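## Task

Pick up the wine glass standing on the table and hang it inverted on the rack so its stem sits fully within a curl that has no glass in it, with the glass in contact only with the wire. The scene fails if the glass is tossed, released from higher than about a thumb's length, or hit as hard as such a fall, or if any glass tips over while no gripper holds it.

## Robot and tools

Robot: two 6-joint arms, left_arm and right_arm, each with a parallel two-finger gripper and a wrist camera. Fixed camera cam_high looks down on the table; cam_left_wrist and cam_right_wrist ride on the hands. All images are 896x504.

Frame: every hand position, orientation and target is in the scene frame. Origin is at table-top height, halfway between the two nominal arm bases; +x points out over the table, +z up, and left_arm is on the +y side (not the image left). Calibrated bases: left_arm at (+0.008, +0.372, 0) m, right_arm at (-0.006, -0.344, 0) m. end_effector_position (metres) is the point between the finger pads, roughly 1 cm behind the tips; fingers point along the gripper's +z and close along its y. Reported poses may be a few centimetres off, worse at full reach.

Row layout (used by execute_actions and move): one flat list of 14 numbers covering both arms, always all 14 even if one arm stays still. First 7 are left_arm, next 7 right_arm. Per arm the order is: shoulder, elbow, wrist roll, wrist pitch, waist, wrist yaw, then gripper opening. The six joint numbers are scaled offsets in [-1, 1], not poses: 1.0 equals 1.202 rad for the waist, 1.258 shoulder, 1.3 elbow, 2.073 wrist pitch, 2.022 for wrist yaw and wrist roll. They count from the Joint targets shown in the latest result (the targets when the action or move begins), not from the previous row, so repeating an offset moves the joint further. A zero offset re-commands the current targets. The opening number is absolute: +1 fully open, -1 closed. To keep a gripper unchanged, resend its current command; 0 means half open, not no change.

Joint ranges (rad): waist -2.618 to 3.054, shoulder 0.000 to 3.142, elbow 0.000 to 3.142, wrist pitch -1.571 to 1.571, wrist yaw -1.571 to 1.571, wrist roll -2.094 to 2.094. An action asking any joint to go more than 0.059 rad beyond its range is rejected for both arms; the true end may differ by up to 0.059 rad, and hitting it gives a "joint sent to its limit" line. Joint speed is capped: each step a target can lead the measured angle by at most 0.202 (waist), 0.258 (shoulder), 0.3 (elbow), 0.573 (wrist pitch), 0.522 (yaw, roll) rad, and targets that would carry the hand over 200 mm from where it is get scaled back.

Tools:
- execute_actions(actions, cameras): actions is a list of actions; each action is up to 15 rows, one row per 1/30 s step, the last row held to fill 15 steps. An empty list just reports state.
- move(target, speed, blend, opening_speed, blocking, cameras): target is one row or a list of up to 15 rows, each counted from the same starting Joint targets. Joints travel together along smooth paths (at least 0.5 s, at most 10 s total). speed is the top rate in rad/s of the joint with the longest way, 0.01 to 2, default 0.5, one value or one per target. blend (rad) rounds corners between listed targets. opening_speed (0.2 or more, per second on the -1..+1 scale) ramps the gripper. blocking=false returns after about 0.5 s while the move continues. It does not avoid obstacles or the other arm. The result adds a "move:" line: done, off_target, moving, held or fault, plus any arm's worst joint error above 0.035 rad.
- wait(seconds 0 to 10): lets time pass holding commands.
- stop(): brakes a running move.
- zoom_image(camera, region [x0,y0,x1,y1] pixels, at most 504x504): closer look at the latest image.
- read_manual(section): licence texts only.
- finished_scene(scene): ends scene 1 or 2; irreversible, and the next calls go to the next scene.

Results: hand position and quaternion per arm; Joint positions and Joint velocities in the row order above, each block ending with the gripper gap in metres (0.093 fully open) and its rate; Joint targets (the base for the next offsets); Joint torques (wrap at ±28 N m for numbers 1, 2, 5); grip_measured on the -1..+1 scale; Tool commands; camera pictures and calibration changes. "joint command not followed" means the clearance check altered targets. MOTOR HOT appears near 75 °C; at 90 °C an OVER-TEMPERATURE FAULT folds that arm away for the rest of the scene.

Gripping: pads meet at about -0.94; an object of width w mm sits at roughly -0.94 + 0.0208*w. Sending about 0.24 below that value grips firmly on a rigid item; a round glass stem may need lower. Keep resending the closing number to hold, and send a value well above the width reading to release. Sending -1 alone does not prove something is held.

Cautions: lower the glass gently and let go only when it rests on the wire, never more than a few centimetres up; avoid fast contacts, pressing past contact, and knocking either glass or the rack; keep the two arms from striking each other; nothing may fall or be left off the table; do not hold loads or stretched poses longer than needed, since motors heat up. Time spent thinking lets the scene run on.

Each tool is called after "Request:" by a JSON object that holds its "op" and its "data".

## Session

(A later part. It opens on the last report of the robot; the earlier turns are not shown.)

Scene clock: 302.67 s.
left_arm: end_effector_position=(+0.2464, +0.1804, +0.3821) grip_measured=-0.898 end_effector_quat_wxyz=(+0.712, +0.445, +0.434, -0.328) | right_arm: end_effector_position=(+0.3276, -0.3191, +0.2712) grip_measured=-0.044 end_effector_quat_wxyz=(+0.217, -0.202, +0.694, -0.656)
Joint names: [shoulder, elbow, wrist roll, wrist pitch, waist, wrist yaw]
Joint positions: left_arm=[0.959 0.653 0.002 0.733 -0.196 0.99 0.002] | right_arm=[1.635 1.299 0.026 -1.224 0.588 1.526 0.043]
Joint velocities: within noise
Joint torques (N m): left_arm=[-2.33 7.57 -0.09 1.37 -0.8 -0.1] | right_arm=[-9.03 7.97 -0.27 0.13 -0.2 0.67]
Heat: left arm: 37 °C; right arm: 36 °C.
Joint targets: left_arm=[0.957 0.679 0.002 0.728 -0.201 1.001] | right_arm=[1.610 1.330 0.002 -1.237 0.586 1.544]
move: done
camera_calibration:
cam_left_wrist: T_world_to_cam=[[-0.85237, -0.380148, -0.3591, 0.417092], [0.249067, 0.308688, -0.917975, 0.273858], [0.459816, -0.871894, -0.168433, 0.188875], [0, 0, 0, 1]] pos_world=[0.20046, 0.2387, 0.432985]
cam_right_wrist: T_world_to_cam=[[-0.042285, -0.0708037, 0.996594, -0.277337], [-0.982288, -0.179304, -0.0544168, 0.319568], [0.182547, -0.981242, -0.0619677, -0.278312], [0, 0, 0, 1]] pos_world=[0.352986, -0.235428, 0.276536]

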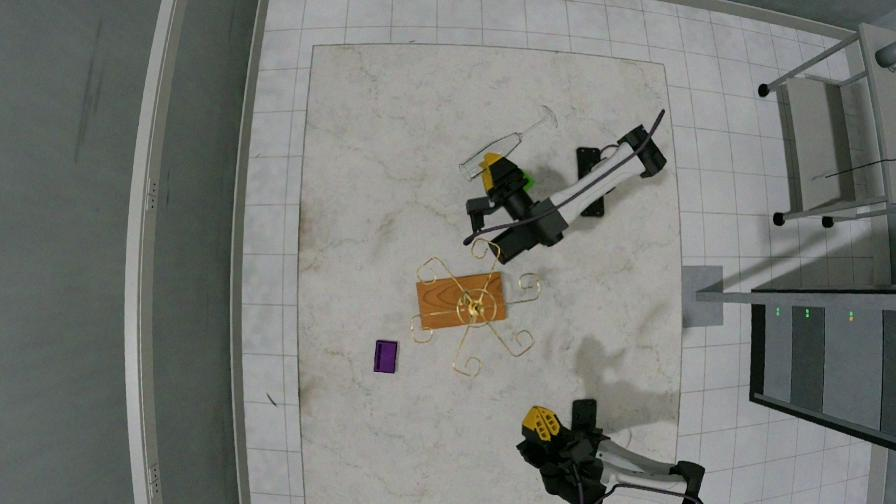

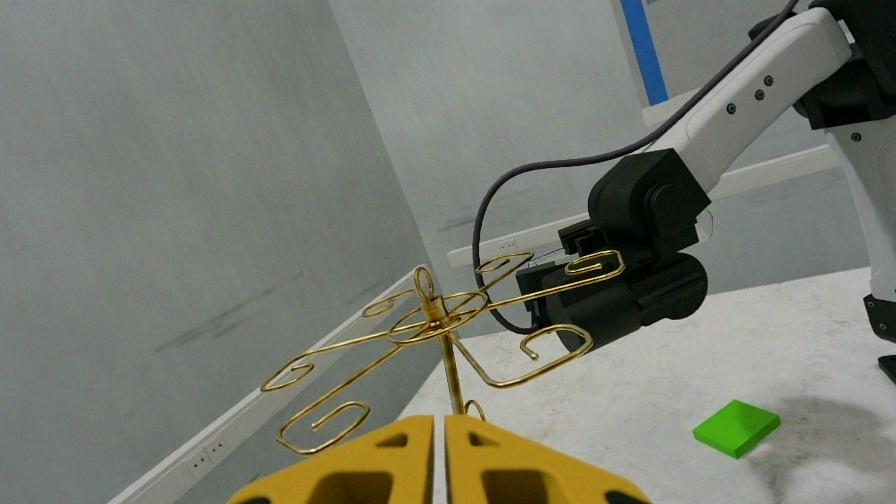

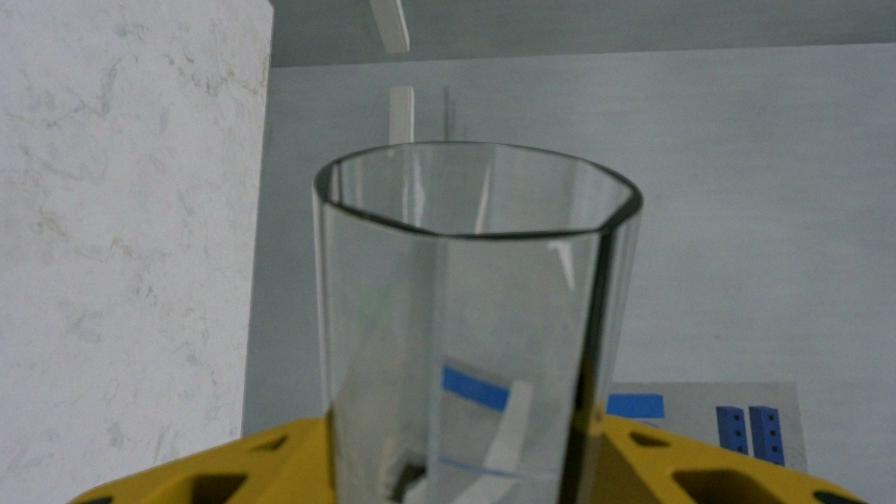

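Request:
{"op": "move", "data": {"target": [0,0,0,0,0,0,-0.9,0,0,-0.768,0,-0.12,0,-0.2], "speed": 0.6}}

Scene clock: 314.20 s.
left_arm: end_effector_position=(+0.2464, +0.1804, +0.3821) grip_measured=-0.898 end_effector_quat_wxyz=(+0.712, +0.445, +0.434, -0.328) | right_arm: end_effector_position=(+0.3279, -0.3655, +0.2711) grip_measured=-0.044 end_effector_quat_wxyz=(+0.351, +0.608, -0.392, +0.595)
Joint names: [shoulder, elbow, wrist roll, wrist pitch, waist, wrist yaw]
Joint positions: left_arm=[0.959 0.653 0.002 0.733 -0.196 0.99 0.002] | right_arm=[1.635 1.299 -1.542 -1.224 0.449 1.525 0.043]
Joint velocities: within noise
Joint torques (N m): left_arm=[-2.45 7.86 -0.1 1.32 -0.57 -0.12] | right_arm=[-8.73 7.79 -0.14 0.1 -0.68 0.61]
Heat: left arm: 38 °C; right arm: 36 °C.
Joint targets: left_arm=[0.957 0.679 0.002 0.728 -0.201 1.001] | right_arm=[1.610 1.330 -1.551 -1.237 0.442 1.544]
move: done
camera_calibration:
cam_left_wrist: T_world_to_cam=[[-0.85237, -0.380148, -0.3591, 0.417092], [0.249067, 0.308688, -0.917975, 0.273858], [0.459816, -0.871894, -0.168433, 0.188875], [0, 0, 0, 1]] pos_world=[0.20046, 0.2387, 0.432985]
cam_right_wrist: T_world_to_cam=[[0.888276, 0.452454, 0.0790612, -0.145647], [-0.2314, 0.292144, 0.927958, -0.0286843], [0.396761, -0.842578, 0.364203, -0.458955], [0, 0, 0, 1]] pos_world=[0.304832, -0.312426, 0.205285]

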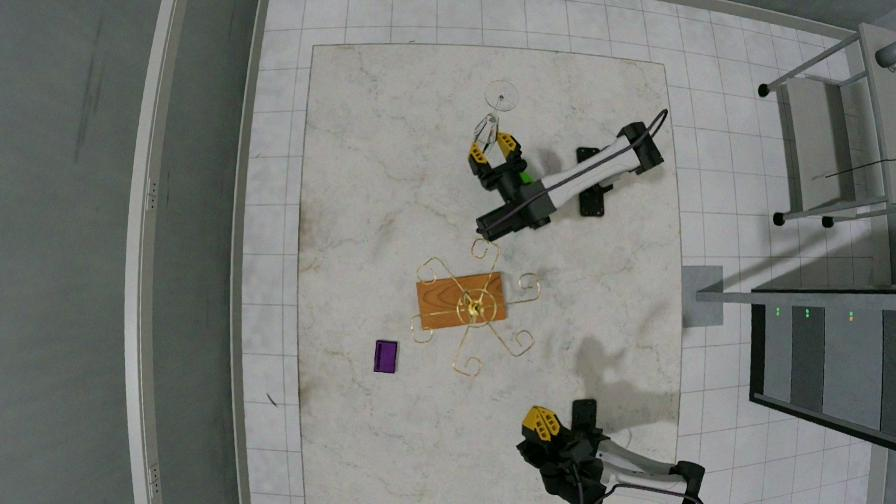

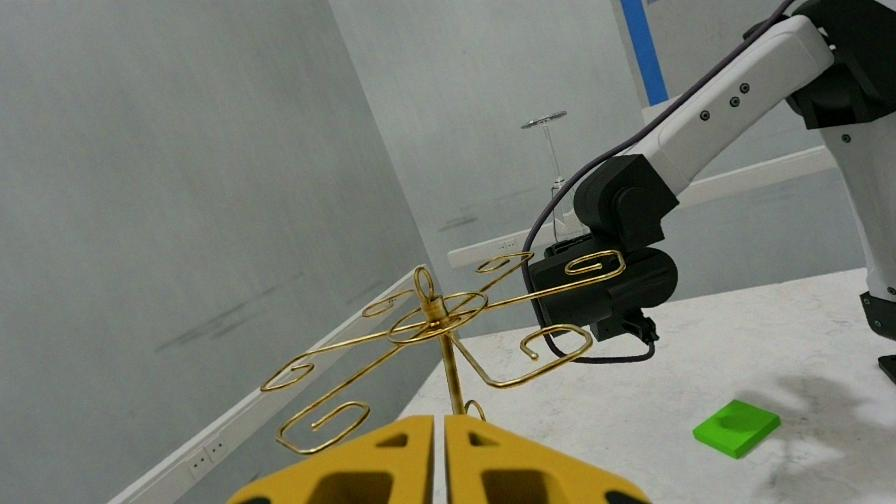

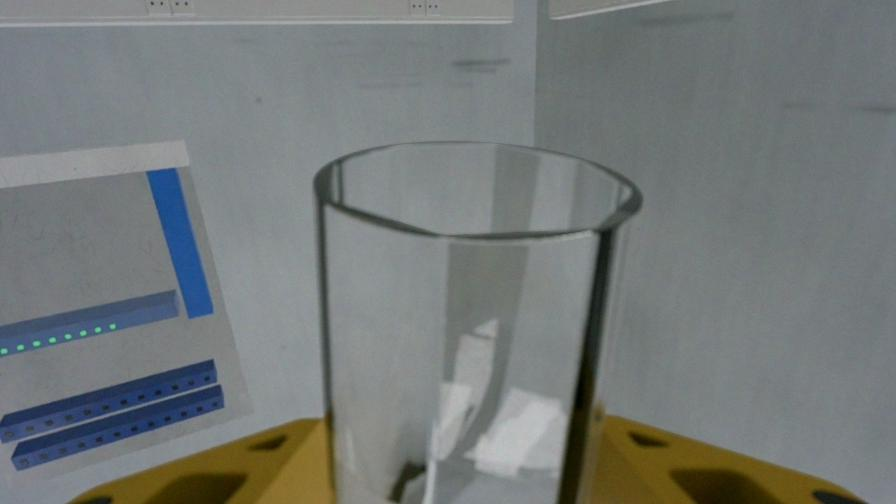

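Request:
{"op": "zoom_image", "data": {"camera": "cam_left_wrist", "region": [450, 220, 650, 400]}}

Request:
{"op": "zoom_image", "data": {"camera": "cam_high", "region": [460, 230, 560, 330]}}

Scaled by 2.520 from the camera's 896x504 image, which has a finer 1280x720 frame.

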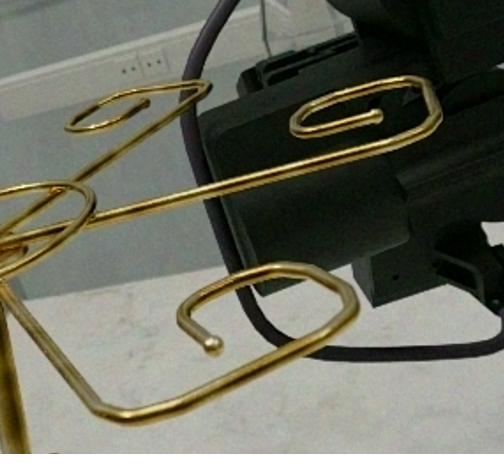

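Scaled by 5.040 from the camera's 896x504 image, which has a finer 1280x720 frame.

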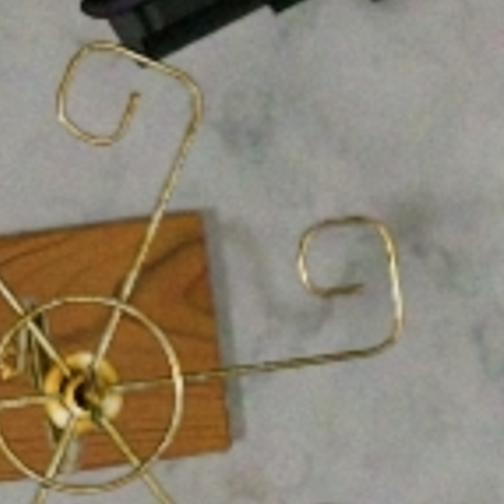

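Request:
{"op": "move", "data": {"target": [[0,0,0,0,0,0,-0.9,-0.207,-0.235,-0.037,0.01,0,0,-0.2],[0,0,0,0,0,0,-0.9,-0.207,-0.235,-0.037,0.01,0.58,0,-0.2]], "speed": 0.5}}

Scene clock: 438.37 s.
left_arm: end_effector_position=(+0.2464, +0.1804, +0.3821) grip_measured=-0.898 end_effector_quat_wxyz=(+0.712, +0.445, +0.434, -0.328) | right_arm: end_effector_position=(+0.2372, -0.2134, +0.2664) grip_measured=-0.044 end_effector_quat_wxyz=(+0.156, +0.710, -0.138, +0.673)
Joint names: [shoulder, elbow, wrist roll, wrist pitch, waist, wrist yaw]
Joint positions: left_arm=[0.959 0.653 0.002 0.733 -0.196 0.99 0.002] | right_arm=[1.367 1.032 -1.619 -1.224 1.135 1.524 0.043]
Joint velocities: within noise
Joint torques (N m): left_arm=[-2.25 7.61 -0.1 1.27 -0.72 -0.07] | right_arm=[-5.79 4.72 -0.14 0.32 0.27 0.65]
Heat: left arm: 39 °C; right arm: 38 °C.
Joint targets: left_arm=[0.957 0.679 0.002 0.728 -0.201 1.001] | right_arm=[1.350 1.024 -1.626 -1.217 1.139 1.544]
move: done
camera_calibration:
cam_left_wrist: T_world_to_cam=[[-0.85237, -0.380148, -0.3591, 0.417092], [0.249067, 0.308688, -0.917975, 0.273858], [0.459816, -0.871894, -0.168433, 0.188875], [0, 0, 0, 1]] pos_world=[0.20046, 0.2387, 0.432985]
cam_right_wrist: T_world_to_cam=[[0.398882, 0.916995, 0.00370661, 0.10177], [-0.334878, 0.141903, 0.931515, -0.0981817], [0.853669, -0.372806, 0.363683, -0.301118], [0, 0, 0, 1]] pos_world=[0.183582, -0.191649, 0.200592]

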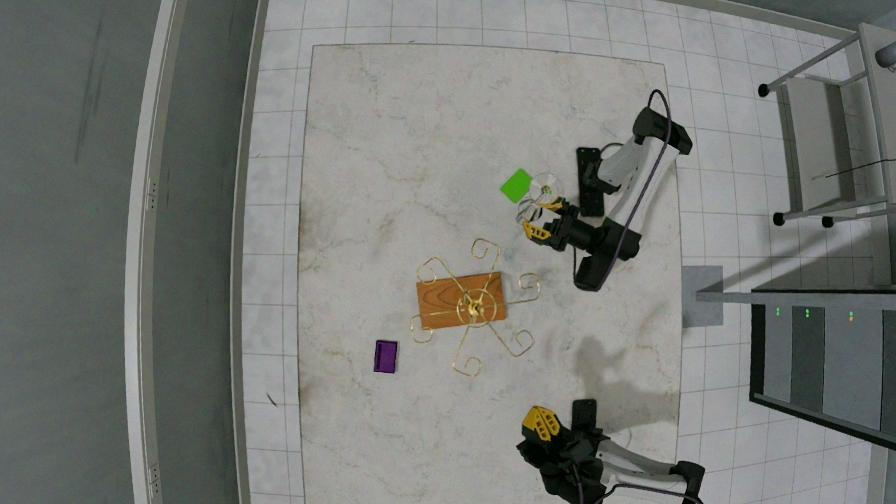

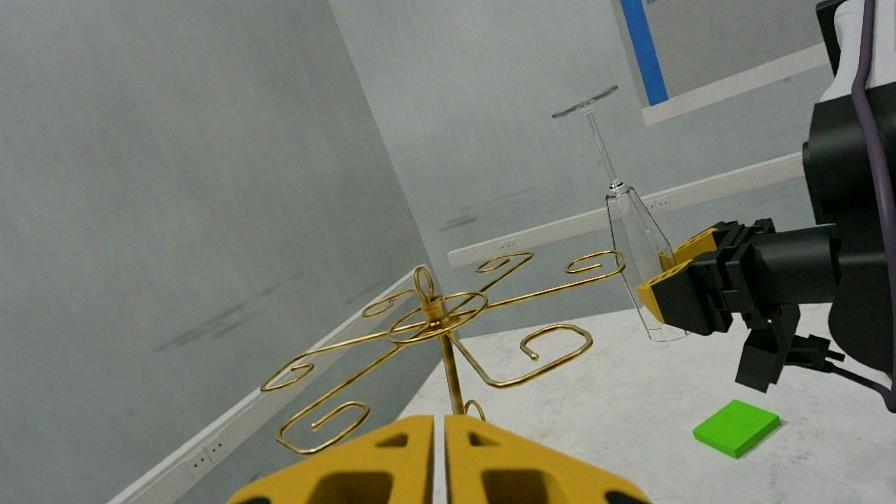

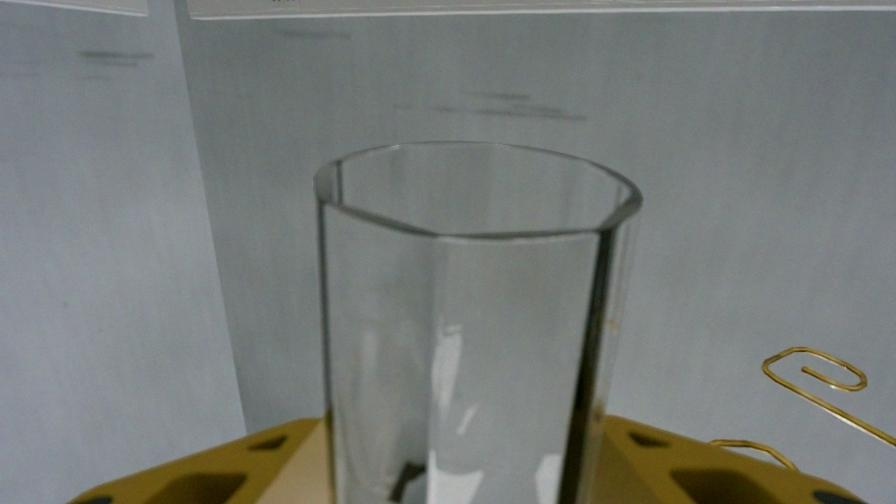

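Request:
{"op": "zoom_image", "data": {"camera": "cam_high", "region": [490, 150, 590, 250]}}

Request:
{"op": "zoom_image", "data": {"camera": "cam_left_wrist", "region": [520, 60, 780, 360]}}

Scaled by 5.040 from the camera's 896x504 image, which has a finer 1280x720 frame.

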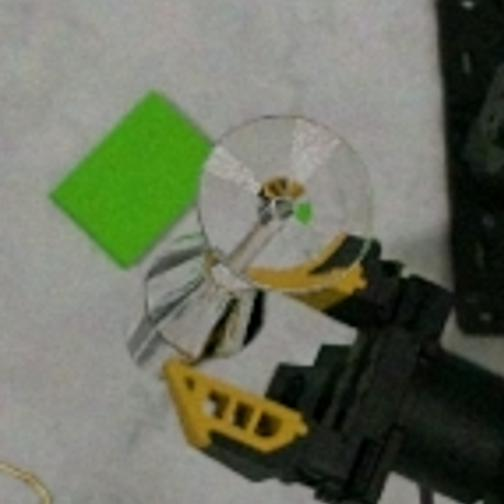

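Scaled by 1.680 from the camera's 896x504 image, which has a finer 1280x720 frame.

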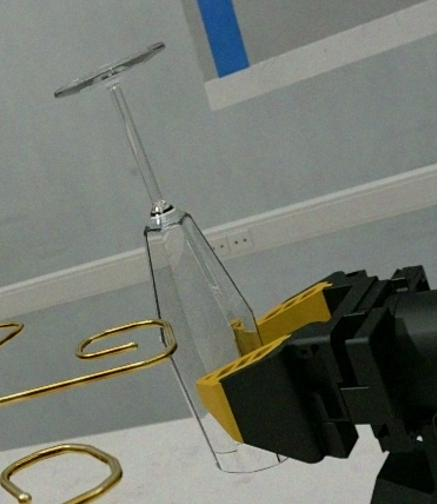

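Request:
{"op": "move", "data": {"target": [0,0,0,0,0,0,-0.9,0.302,0.2208,0,0.0323,0,0.025,-0.2], "speed": 0.4, "cameras": ["cam_high","cam_left_wrist"]}}

Request:
{"op": "zoom_image", "data": {"camera": "cam_high", "region": [460, 210, 580, 330]}}

Scene clock: 488.83 s.
left_arm: end_effector_position=(+0.2464, +0.1804, +0.3821) grip_measured=-0.898 end_effector_quat_wxyz=(+0.712, +0.445, +0.434, -0.328) | right_arm: end_effector_position=(+0.2722, -0.1353, +0.2396) grip_measured=-0.044 end_effector_quat_wxyz=(+0.178, +0.713, -0.117, +0.668)
Joint names: [shoulder, elbow, wrist roll, wrist pitch, waist, wrist yaw]
Joint positions: left_arm=[0.959 0.653 0.002 0.733 -0.196 0.99 0.002] | right_arm=[1.73 1.277 -1.62 -1.167 1.135 1.527 0.043]
Joint velocities: within noise
Joint torques (N m): left_arm=[-2.37 7.62 -0.1 1.32 -0.64 -0.07] | right_arm=[-7.21 7.87 -0.14 0.34 0.21 0.79]
Heat: left arm: 40 °C; right arm: 37 °C.
Joint targets: left_arm=[0.957 0.679 0.002 0.728 -0.201 1.001] | right_arm=[1.730 1.311 -1.626 -1.150 1.139 1.564]
joint sent to its limit (right arm) — the wrist yaw, upper limit.
move: off_target (right_arm); right_arm: the wrist yaw is farthest, 0.067 rad from its target
camera_calibration:
cam_left_wrist: T_world_to_cam=[[-0.85237, -0.380148, -0.3591, 0.417092], [0.249067, 0.308688, -0.917975, 0.273858], [0.459816, -0.871894, -0.168433, 0.188875], [0, 0, 0, 1]] pos_world=[0.20046, 0.2387, 0.432985]
Images, in order (width x height): cam_high 896x504, cam_left_wrist 896x504.

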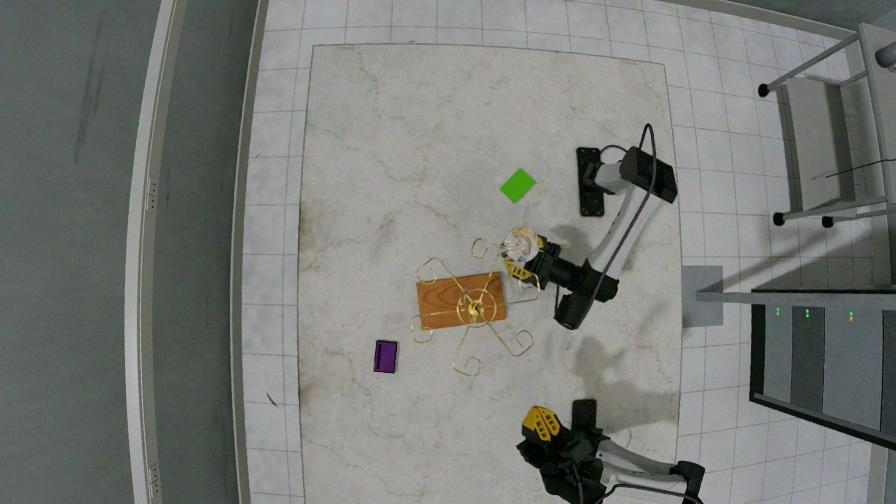

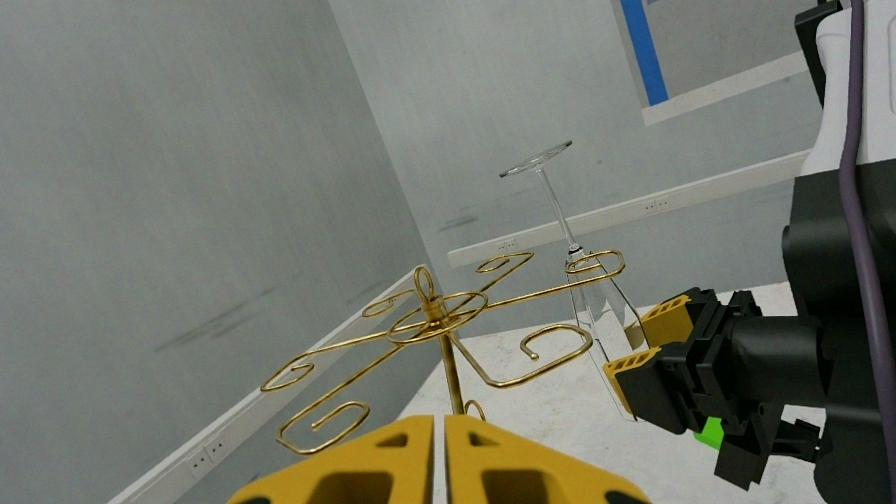

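Scaled by 4.200 from the camera's 896x504 image, which has a finer 1280x720 frame.

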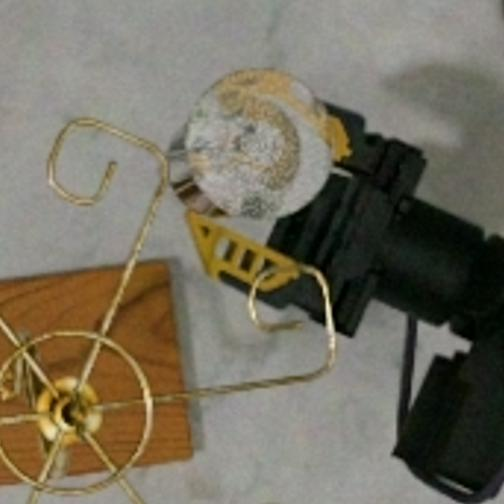

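Request:
{"op": "move", "data": {"target": [0,0,0,0,0,0,-0.9,0.119,0.0992,0,0.0314,0.0025,-0.012,-0.2], "speed": 0.25, "cameras": ["cam_high","cam_left_wrist"]}}

Request:
{"op": "zoom_image", "data": {"camera": "cam_high", "region": [460, 210, 580, 330]}}

Request:
{"op": "zoom_image", "data": {"camera": "cam_left_wrist", "region": [450, 150, 700, 400]}}

Scene clock: 520.73 s.
left_arm: end_effector_position=(+0.2464, +0.1804, +0.3821) grip_measured=-0.898 end_effector_quat_wxyz=(+0.712, +0.445, +0.434, -0.328) | right_arm: end_effector_position=(+0.2888, -0.0981, +0.2253) grip_measured=-0.044 end_effector_quat_wxyz=(+0.162, +0.711, -0.133, +0.671)
Joint names: [shoulder, elbow, wrist roll, wrist pitch, waist, wrist yaw]
Joint positions: left_arm=[0.959 0.653 0.002 0.733 -0.196 0.99 0.002] | right_arm=[1.878 1.406 -1.62 -1.102 1.135 1.523 0.043]
Joint velocities: within noise
Joint torques (N m): left_arm=[-2.43 7.72 -0.1 1.32 -0.47 -0.13] | right_arm=[-8.34 8.05 -0.11 0.35 0.53 0.61]
Heat: left arm: 40 °C; right arm: 38 °C.
Joint targets: left_arm=[0.957 0.679 0.002 0.728 -0.201 1.001] | right_arm=[1.880 1.440 -1.626 -1.085 1.142 1.540]
move: done
camera_calibration:
cam_left_wrist: T_world_to_cam=[[-0.85237, -0.380148, -0.3591, 0.417092], [0.249067, 0.308688, -0.917975, 0.273858], [0.459816, -0.871894, -0.168433, 0.188875], [0, 0, 0, 1]] pos_world=[0.20046, 0.2387, 0.432985]
Images, in order (width x height): cam_high 896x504, cam_left_wrist 896x504.

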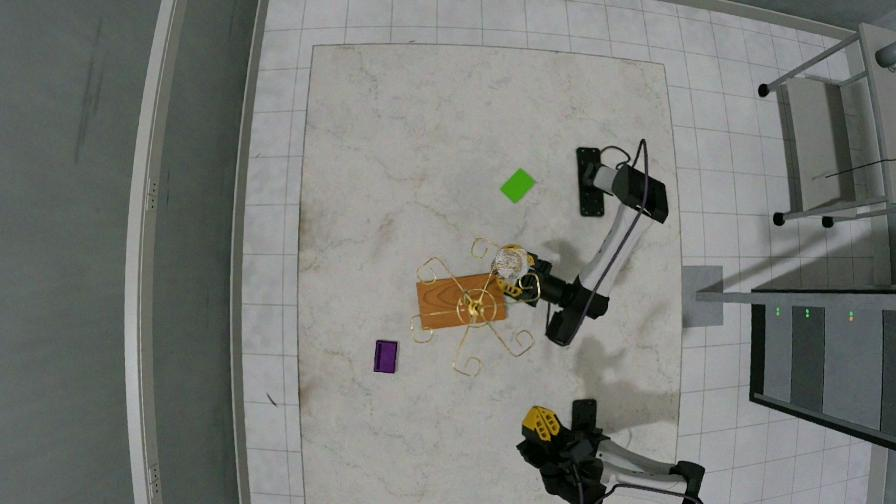

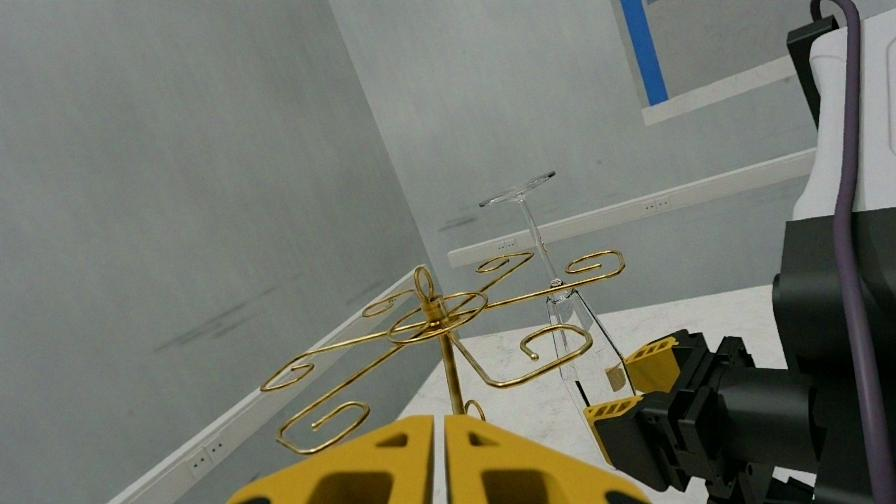

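Scaled by 4.200 from the camera's 896x504 image, which has a finer 1280x720 frame.

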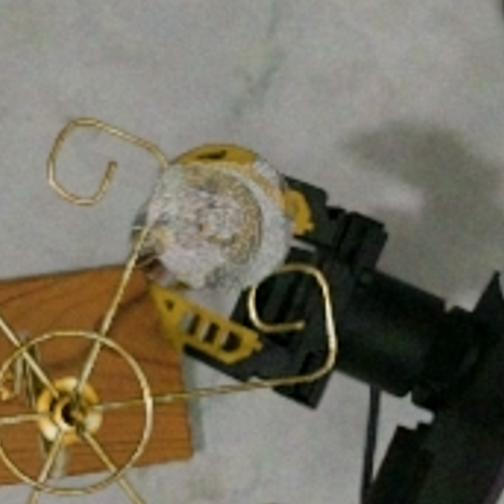

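Scaled by 2.016 from the camera's 896x504 image, which has a finer 1280x720 frame.

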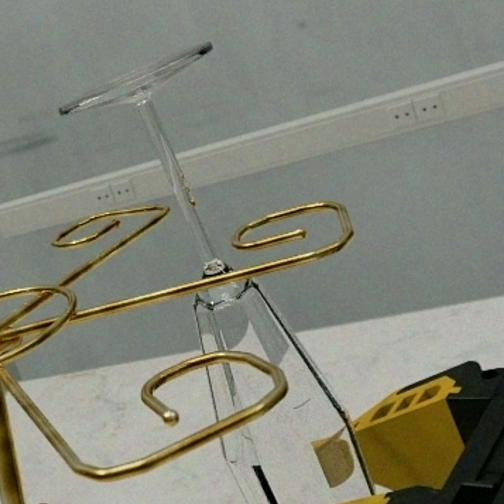

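Request:
{"op": "move", "data": {"target": [0,0,0,0,0,0,-0.9,0.1192,0.1577,0,-0.028,0.0441,0,-0.2], "speed": 0.2, "cameras": ["cam_high","cam_left_wrist"]}}

Request:
{"op": "zoom_image", "data": {"camera": "cam_high", "region": [460, 210, 580, 330]}}

Request:
{"op": "zoom_image", "data": {"camera": "cam_left_wrist", "region": [400, 150, 650, 400]}}

Scene clock: 543.90 s.
left_arm: end_effector_position=(+0.2464, +0.1804, +0.3821) grip_measured=-0.898 end_effector_quat_wxyz=(+0.712, +0.445, +0.434, -0.328) | right_arm: end_effector_position=(+0.2898, -0.0432, +0.2246) grip_measured=-0.044 end_effector_quat_wxyz=(+0.132, +0.713, -0.124, +0.677)
Joint names: [shoulder, elbow, wrist roll, wrist pitch, waist, wrist yaw]
Joint positions: left_arm=[0.959 0.653 0.002 0.733 -0.196 0.99 0.002] | right_arm=[2.026 1.611 -1.62 -1.126 1.19 1.522 0.043]
Joint velocities: within noise
Joint torques (N m): left_arm=[-2.4 7.83 -0.06 1.3 -0.87 -0.08] | right_arm=[-9.51 8.12 -0.15 0.08 0.32 0.65]
Heat: left arm: 40 °C; right arm: 39 °C.
Joint targets: left_arm=[0.957 0.679 0.002 0.728 -0.201 1.001] | right_arm=[2.029 1.645 -1.626 -1.143 1.195 1.540]
move: done
camera_calibration:
cam_left_wrist: T_world_to_cam=[[-0.85237, -0.380148, -0.3591, 0.417092], [0.249067, 0.308688, -0.917975, 0.273858], [0.459816, -0.871894, -0.168433, 0.188875], [0, 0, 0, 1]] pos_world=[0.20046, 0.2387, 0.432985]
Images, in order (width x height): cam_high 896x504, cam_left_wrist 896x504.

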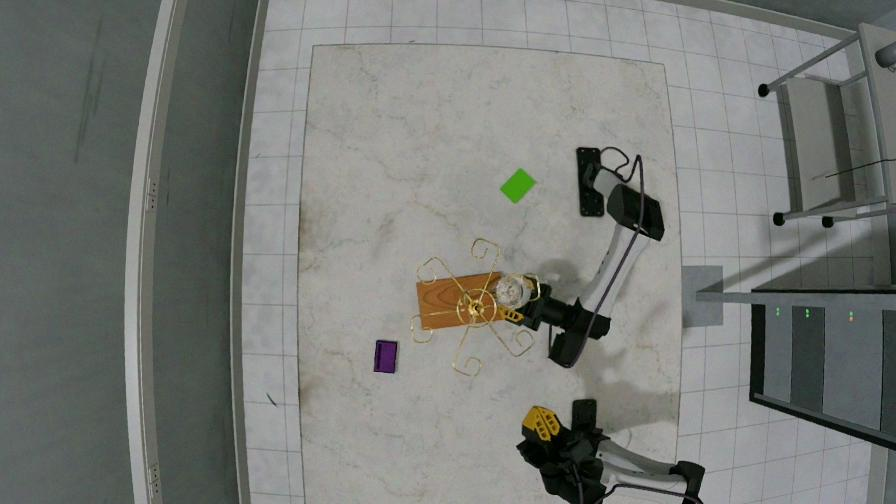

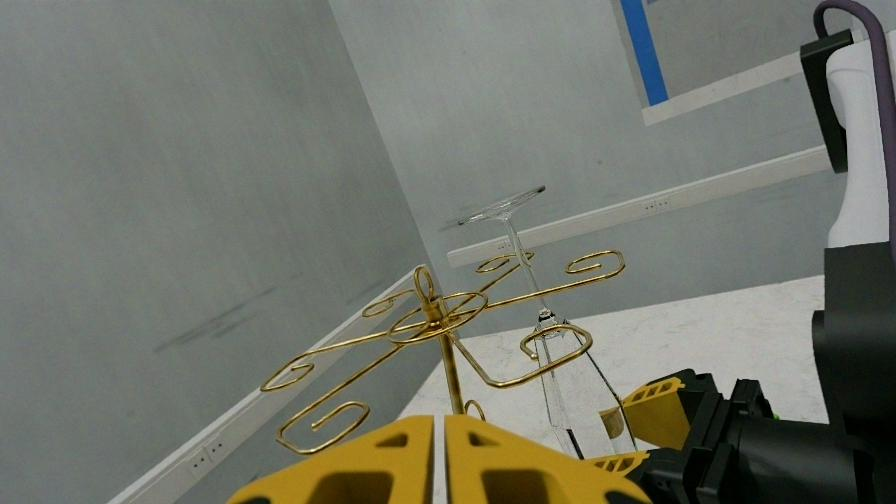

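Scaled by 4.200 from the camera's 896x504 image, which has a finer 1280x720 frame.

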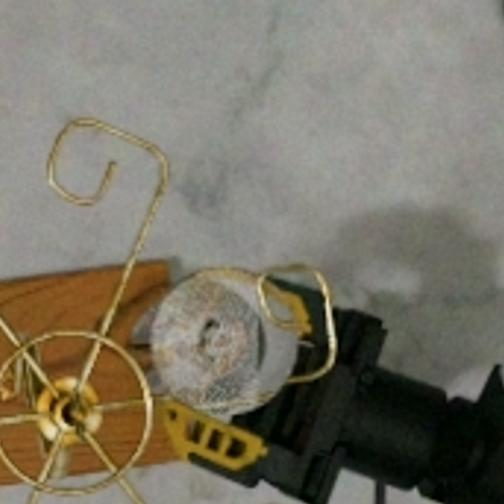

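Scaled by 2.016 from the camera's 896x504 image, which has a finer 1280x720 frame.

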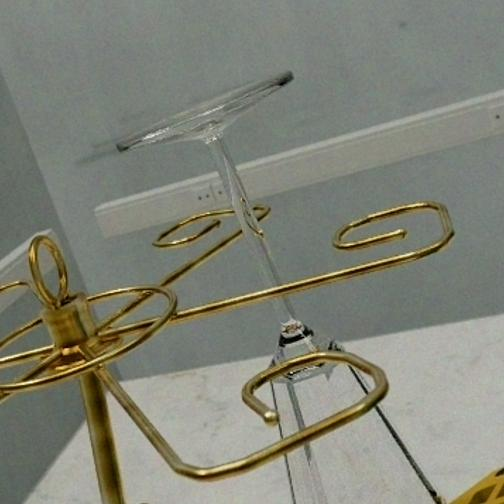

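Request:
{"op": "move", "data": {"target": [0,0,0,0,0,0,-0.9,-0.051,-0.059,0,-0.0034,0.048,0,-0.2], "speed": 0.1, "cameras": ["cam_high","cam_left_wrist"]}}

Request:
{"op": "zoom_image", "data": {"camera": "cam_high", "region": [480, 250, 560, 330]}}

Request:
{"op": "zoom_image", "data": {"camera": "cam_left_wrist", "region": [400, 150, 650, 400]}}

Scene clock: 559.37 s.
left_arm: end_effector_position=(+0.2464, +0.1804, +0.3821) grip_measured=-0.898 end_effector_quat_wxyz=(+0.712, +0.445, +0.434, -0.328) | right_arm: end_effector_position=(+0.2698, -0.0340, +0.2248) grip_measured=-0.044 end_effector_quat_wxyz=(+0.119, +0.717, -0.098, +0.679)
Joint names: [shoulder, elbow, wrist roll, wrist pitch, waist, wrist yaw]
Joint positions: left_arm=[0.959 0.653 0.002 0.733 -0.196 0.99 0.002] | right_arm=[2.002 1.578 -1.62 -1.134 1.247 1.522 0.043]
Joint velocities: within noise
Joint torques (N m): left_arm=[-2.22 7.66 -0.06 1.31 -0.7 -0.12] | right_arm=[-13.08 4.67 -0.14 0.08 0.29 0.6]
Heat: left arm: 41 °C; right arm: 40 °C.
Joint targets: left_arm=[0.957 0.679 0.002 0.728 -0.201 1.001] | right_arm=[1.965 1.569 -1.626 -1.150 1.253 1.540]
move: off_target (right_arm); right_arm: the shoulder is farthest, 0.038 rad from its target
camera_calibration:
cam_left_wrist: T_world_to_cam=[[-0.85237, -0.380148, -0.3591, 0.417092], [0.249067, 0.308688, -0.917975, 0.273858], [0.459816, -0.871894, -0.168433, 0.188875], [0, 0, 0, 1]] pos_world=[0.20046, 0.2387, 0.432985]
Images, in order (width x height): cam_high 896x504, cam_left_wrist 896x504.

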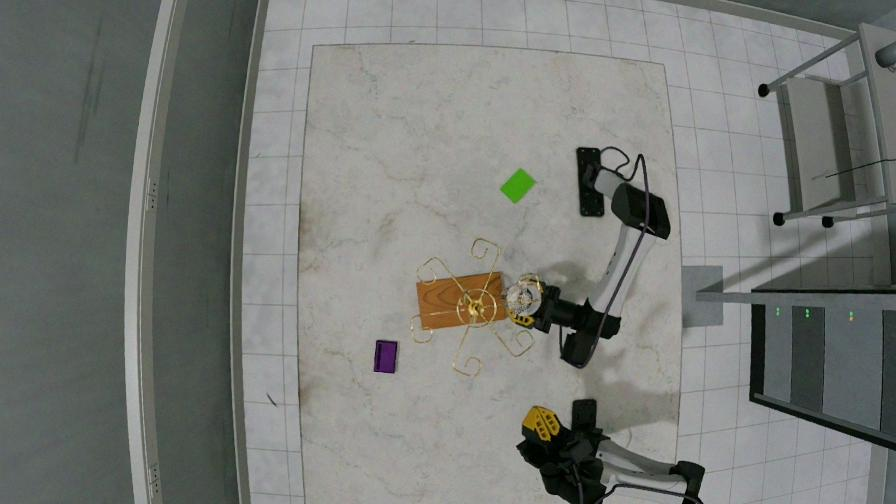

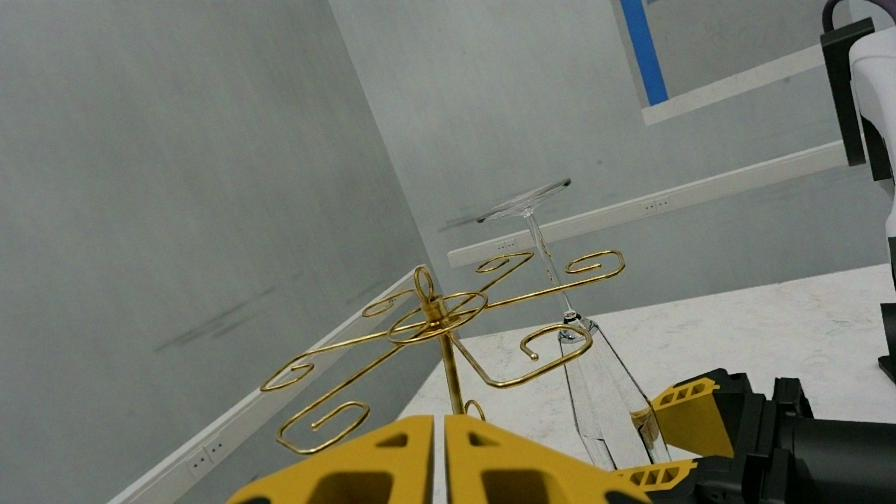

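Scaled by 6.300 from the camera's 896x504 image, which has a finer 1280x720 frame.

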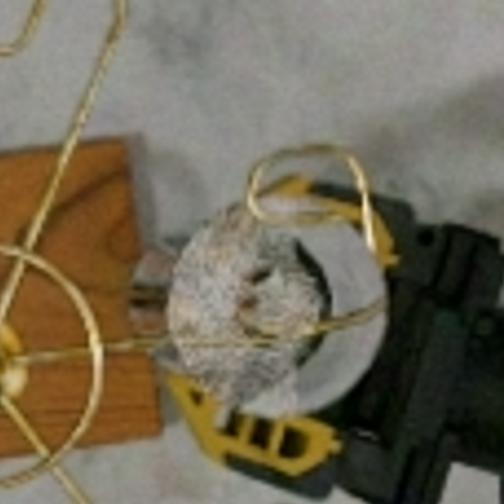

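Scaled by 2.016 from the camera's 896x504 image, which has a finer 1280x720 frame.

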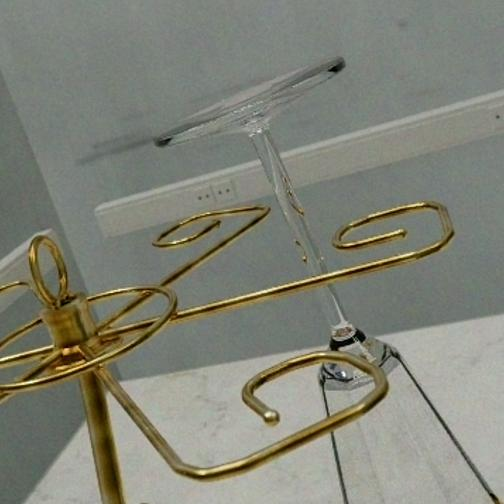

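Request:
{"op": "move", "data": {"target": [0,0,0,0,0,0,-0.9,-0.0385,-0.054,0,0.0043,0.0153,0,-0.2], "speed": 0.1, "cameras": ["cam_high","cam_left_wrist"]}}

Request:
{"op": "zoom_image", "data": {"camera": "cam_high", "region": [480, 250, 560, 330]}}

Request:
{"op": "zoom_image", "data": {"camera": "cam_left_wrist", "region": [500, 170, 660, 330]}}

Scene clock: 589.10 s.
left_arm: end_effector_position=(+0.2464, +0.1804, +0.3821) grip_measured=-0.898 end_effector_quat_wxyz=(+0.712, +0.445, +0.434, -0.328) | right_arm: end_effector_position=(+0.2601, -0.0433, +0.2244) grip_measured=-0.044 end_effector_quat_wxyz=(+0.121, +0.719, -0.084, +0.679)
Joint names: [shoulder, elbow, wrist roll, wrist pitch, waist, wrist yaw]
Joint positions: left_arm=[0.959 0.653 0.002 0.733 -0.196 0.99 0.002] | right_arm=[1.954 1.507 -1.62 -1.135 1.264 1.522 0.043]
Joint velocities: within noise
Joint torques (N m): left_arm=[-2.36 7.62 -0.11 1.31 -0.65 -0.15] | right_arm=[-12.64 4.6 -0.16 0.15 0.28 0.61]
Heat: left arm: 41 °C; right arm: 45 °C.
Joint targets: left_arm=[0.957 0.679 0.002 0.728 -0.201 1.001] | right_arm=[1.917 1.499 -1.626 -1.141 1.271 1.540]
move: off_target (right_arm); right_arm: the shoulder is farthest, 0.037 rad from its target
camera_calibration:
cam_left_wrist: T_world_to_cam=[[-0.85237, -0.380148, -0.3591, 0.417092], [0.249067, 0.308688, -0.917975, 0.273858], [0.459816, -0.871894, -0.168433, 0.188875], [0, 0, 0, 1]] pos_world=[0.20046, 0.2387, 0.432985]
Images, in order (width x height): cam_high 896x504, cam_left_wrist 896x504.

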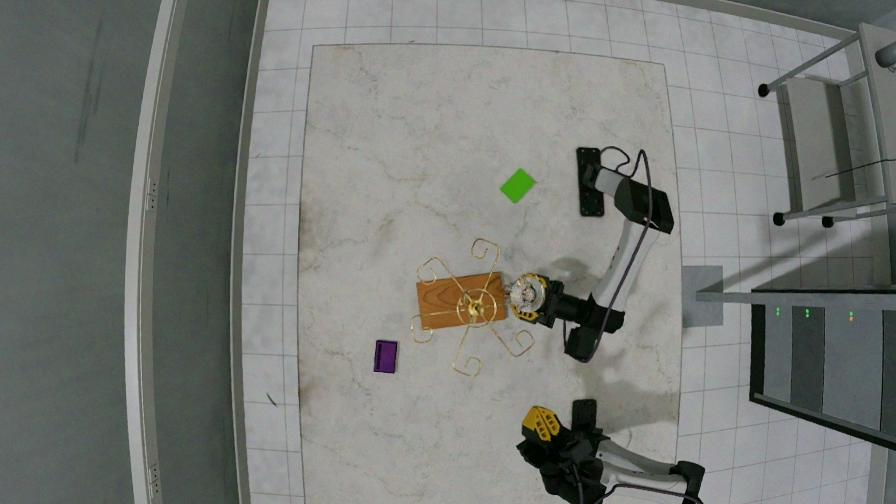

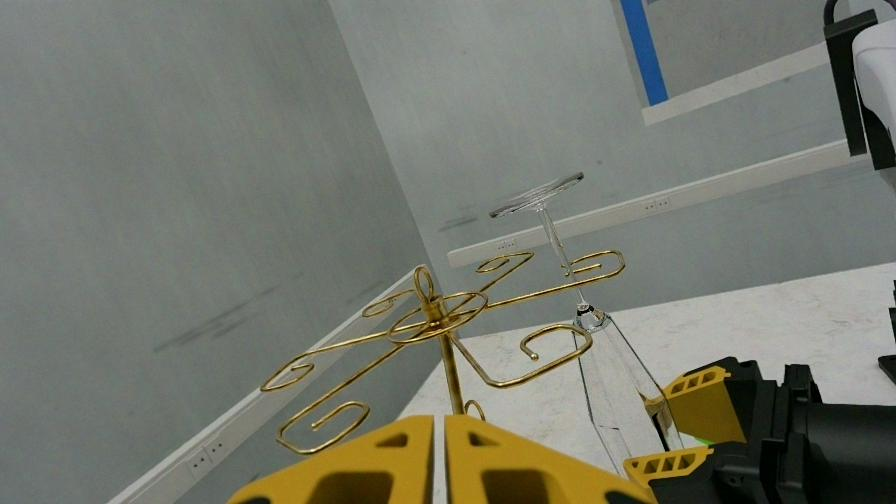

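Scaled by 6.300 from the camera's 896x504 image, which has a finer 1280x720 frame.

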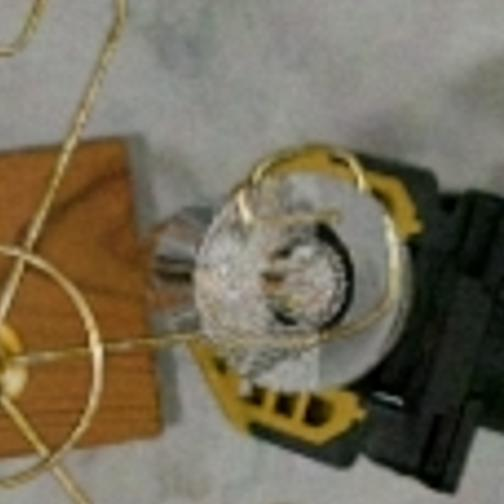

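Scaled by 3.150 from the camera's 896x504 image, which has a finer 1280x720 frame.

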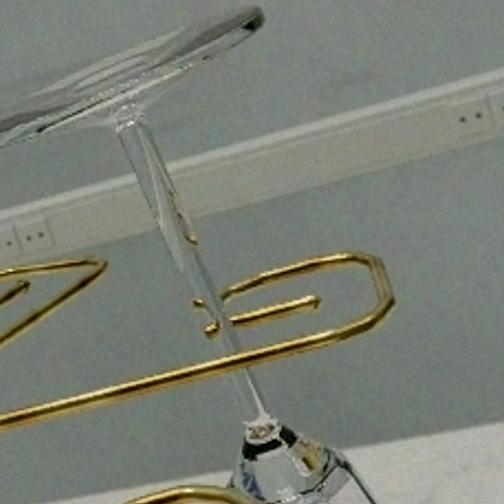

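Request:
{"op": "move", "data": {"target": [0,0,0,0,0,0,-0.9,-0.043,-0.0554,0,0.012,0.034,0,-0.2], "speed": 0.1, "cameras": ["cam_high","cam_left_wrist"]}}

Request:
{"op": "zoom_image", "data": {"camera": "cam_high", "region": [480, 250, 560, 330]}}

Request:
{"op": "zoom_image", "data": {"camera": "cam_left_wrist", "region": [520, 170, 680, 330]}}

Scene clock: 622.30 s.
left_arm: end_effector_position=(+0.2464, +0.1804, +0.3821) grip_measured=-0.898 end_effector_quat_wxyz=(+0.712, +0.445, +0.434, -0.328) | right_arm: end_effector_position=(+0.2436, -0.0481, +0.2255) grip_measured=-0.044 end_effector_quat_wxyz=(+0.112, +0.721, -0.064, +0.680)
Joint names: [shoulder, elbow, wrist roll, wrist pitch, waist, wrist yaw]
Joint positions: left_arm=[0.959 0.653 0.002 0.733 -0.196 0.99 0.002] | right_arm=[1.898 1.435 -1.62 -1.134 1.305 1.522 0.043]
Joint velocities: within noise
Joint torques (N m): left_arm=[-2.51 7.71 -0.09 1.28 -0.92 -0.12] | right_arm=[-11.79 4.53 -0.17 0.32 0.5 0.6]
Heat: left arm: 41 °C; right arm: 44 °C.
Joint targets: left_arm=[0.957 0.679 0.002 0.728 -0.201 1.001] | right_arm=[1.863 1.426 -1.626 -1.116 1.312 1.540]
move: done
camera_calibration:
cam_left_wrist: T_world_to_cam=[[-0.85237, -0.380148, -0.3591, 0.417092], [0.249067, 0.308688, -0.917975, 0.273858], [0.459816, -0.871894, -0.168433, 0.188875], [0, 0, 0, 1]] pos_world=[0.20046, 0.2387, 0.432985]
Images, in order (width x height): cam_high 896x504, cam_left_wrist 896x504.

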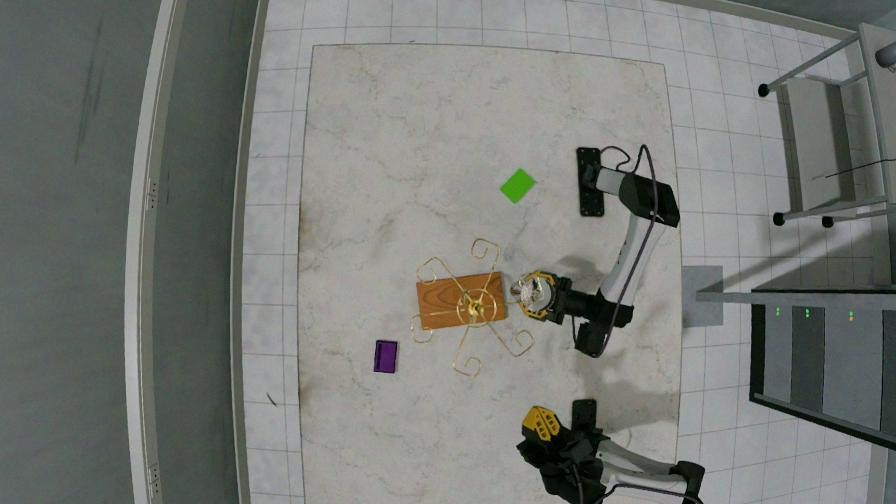

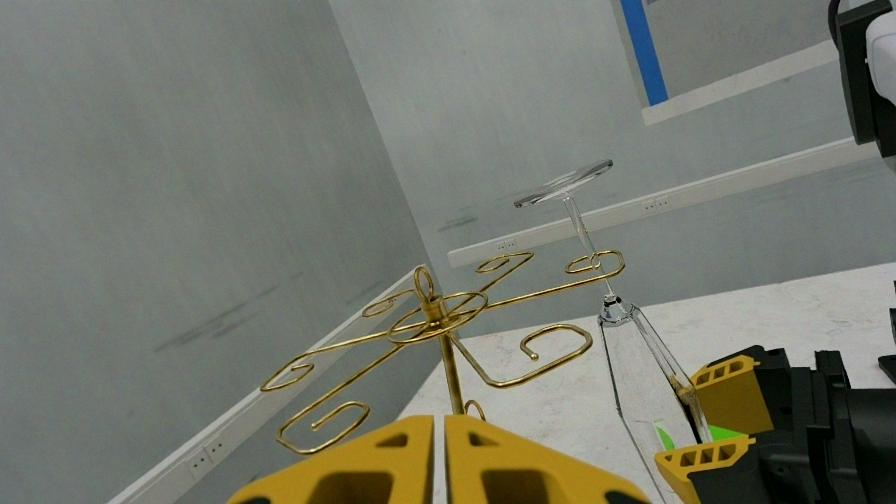

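Scaled by 6.300 from the camera's 896x504 image, which has a finer 1280x720 frame.

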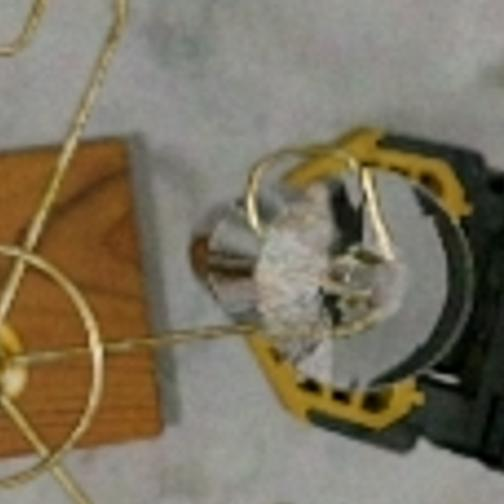

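Scaled by 3.150 from the camera's 896x504 image, which has a finer 1280x720 frame.

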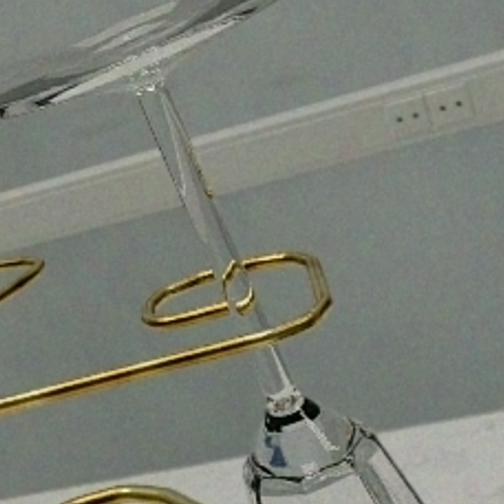

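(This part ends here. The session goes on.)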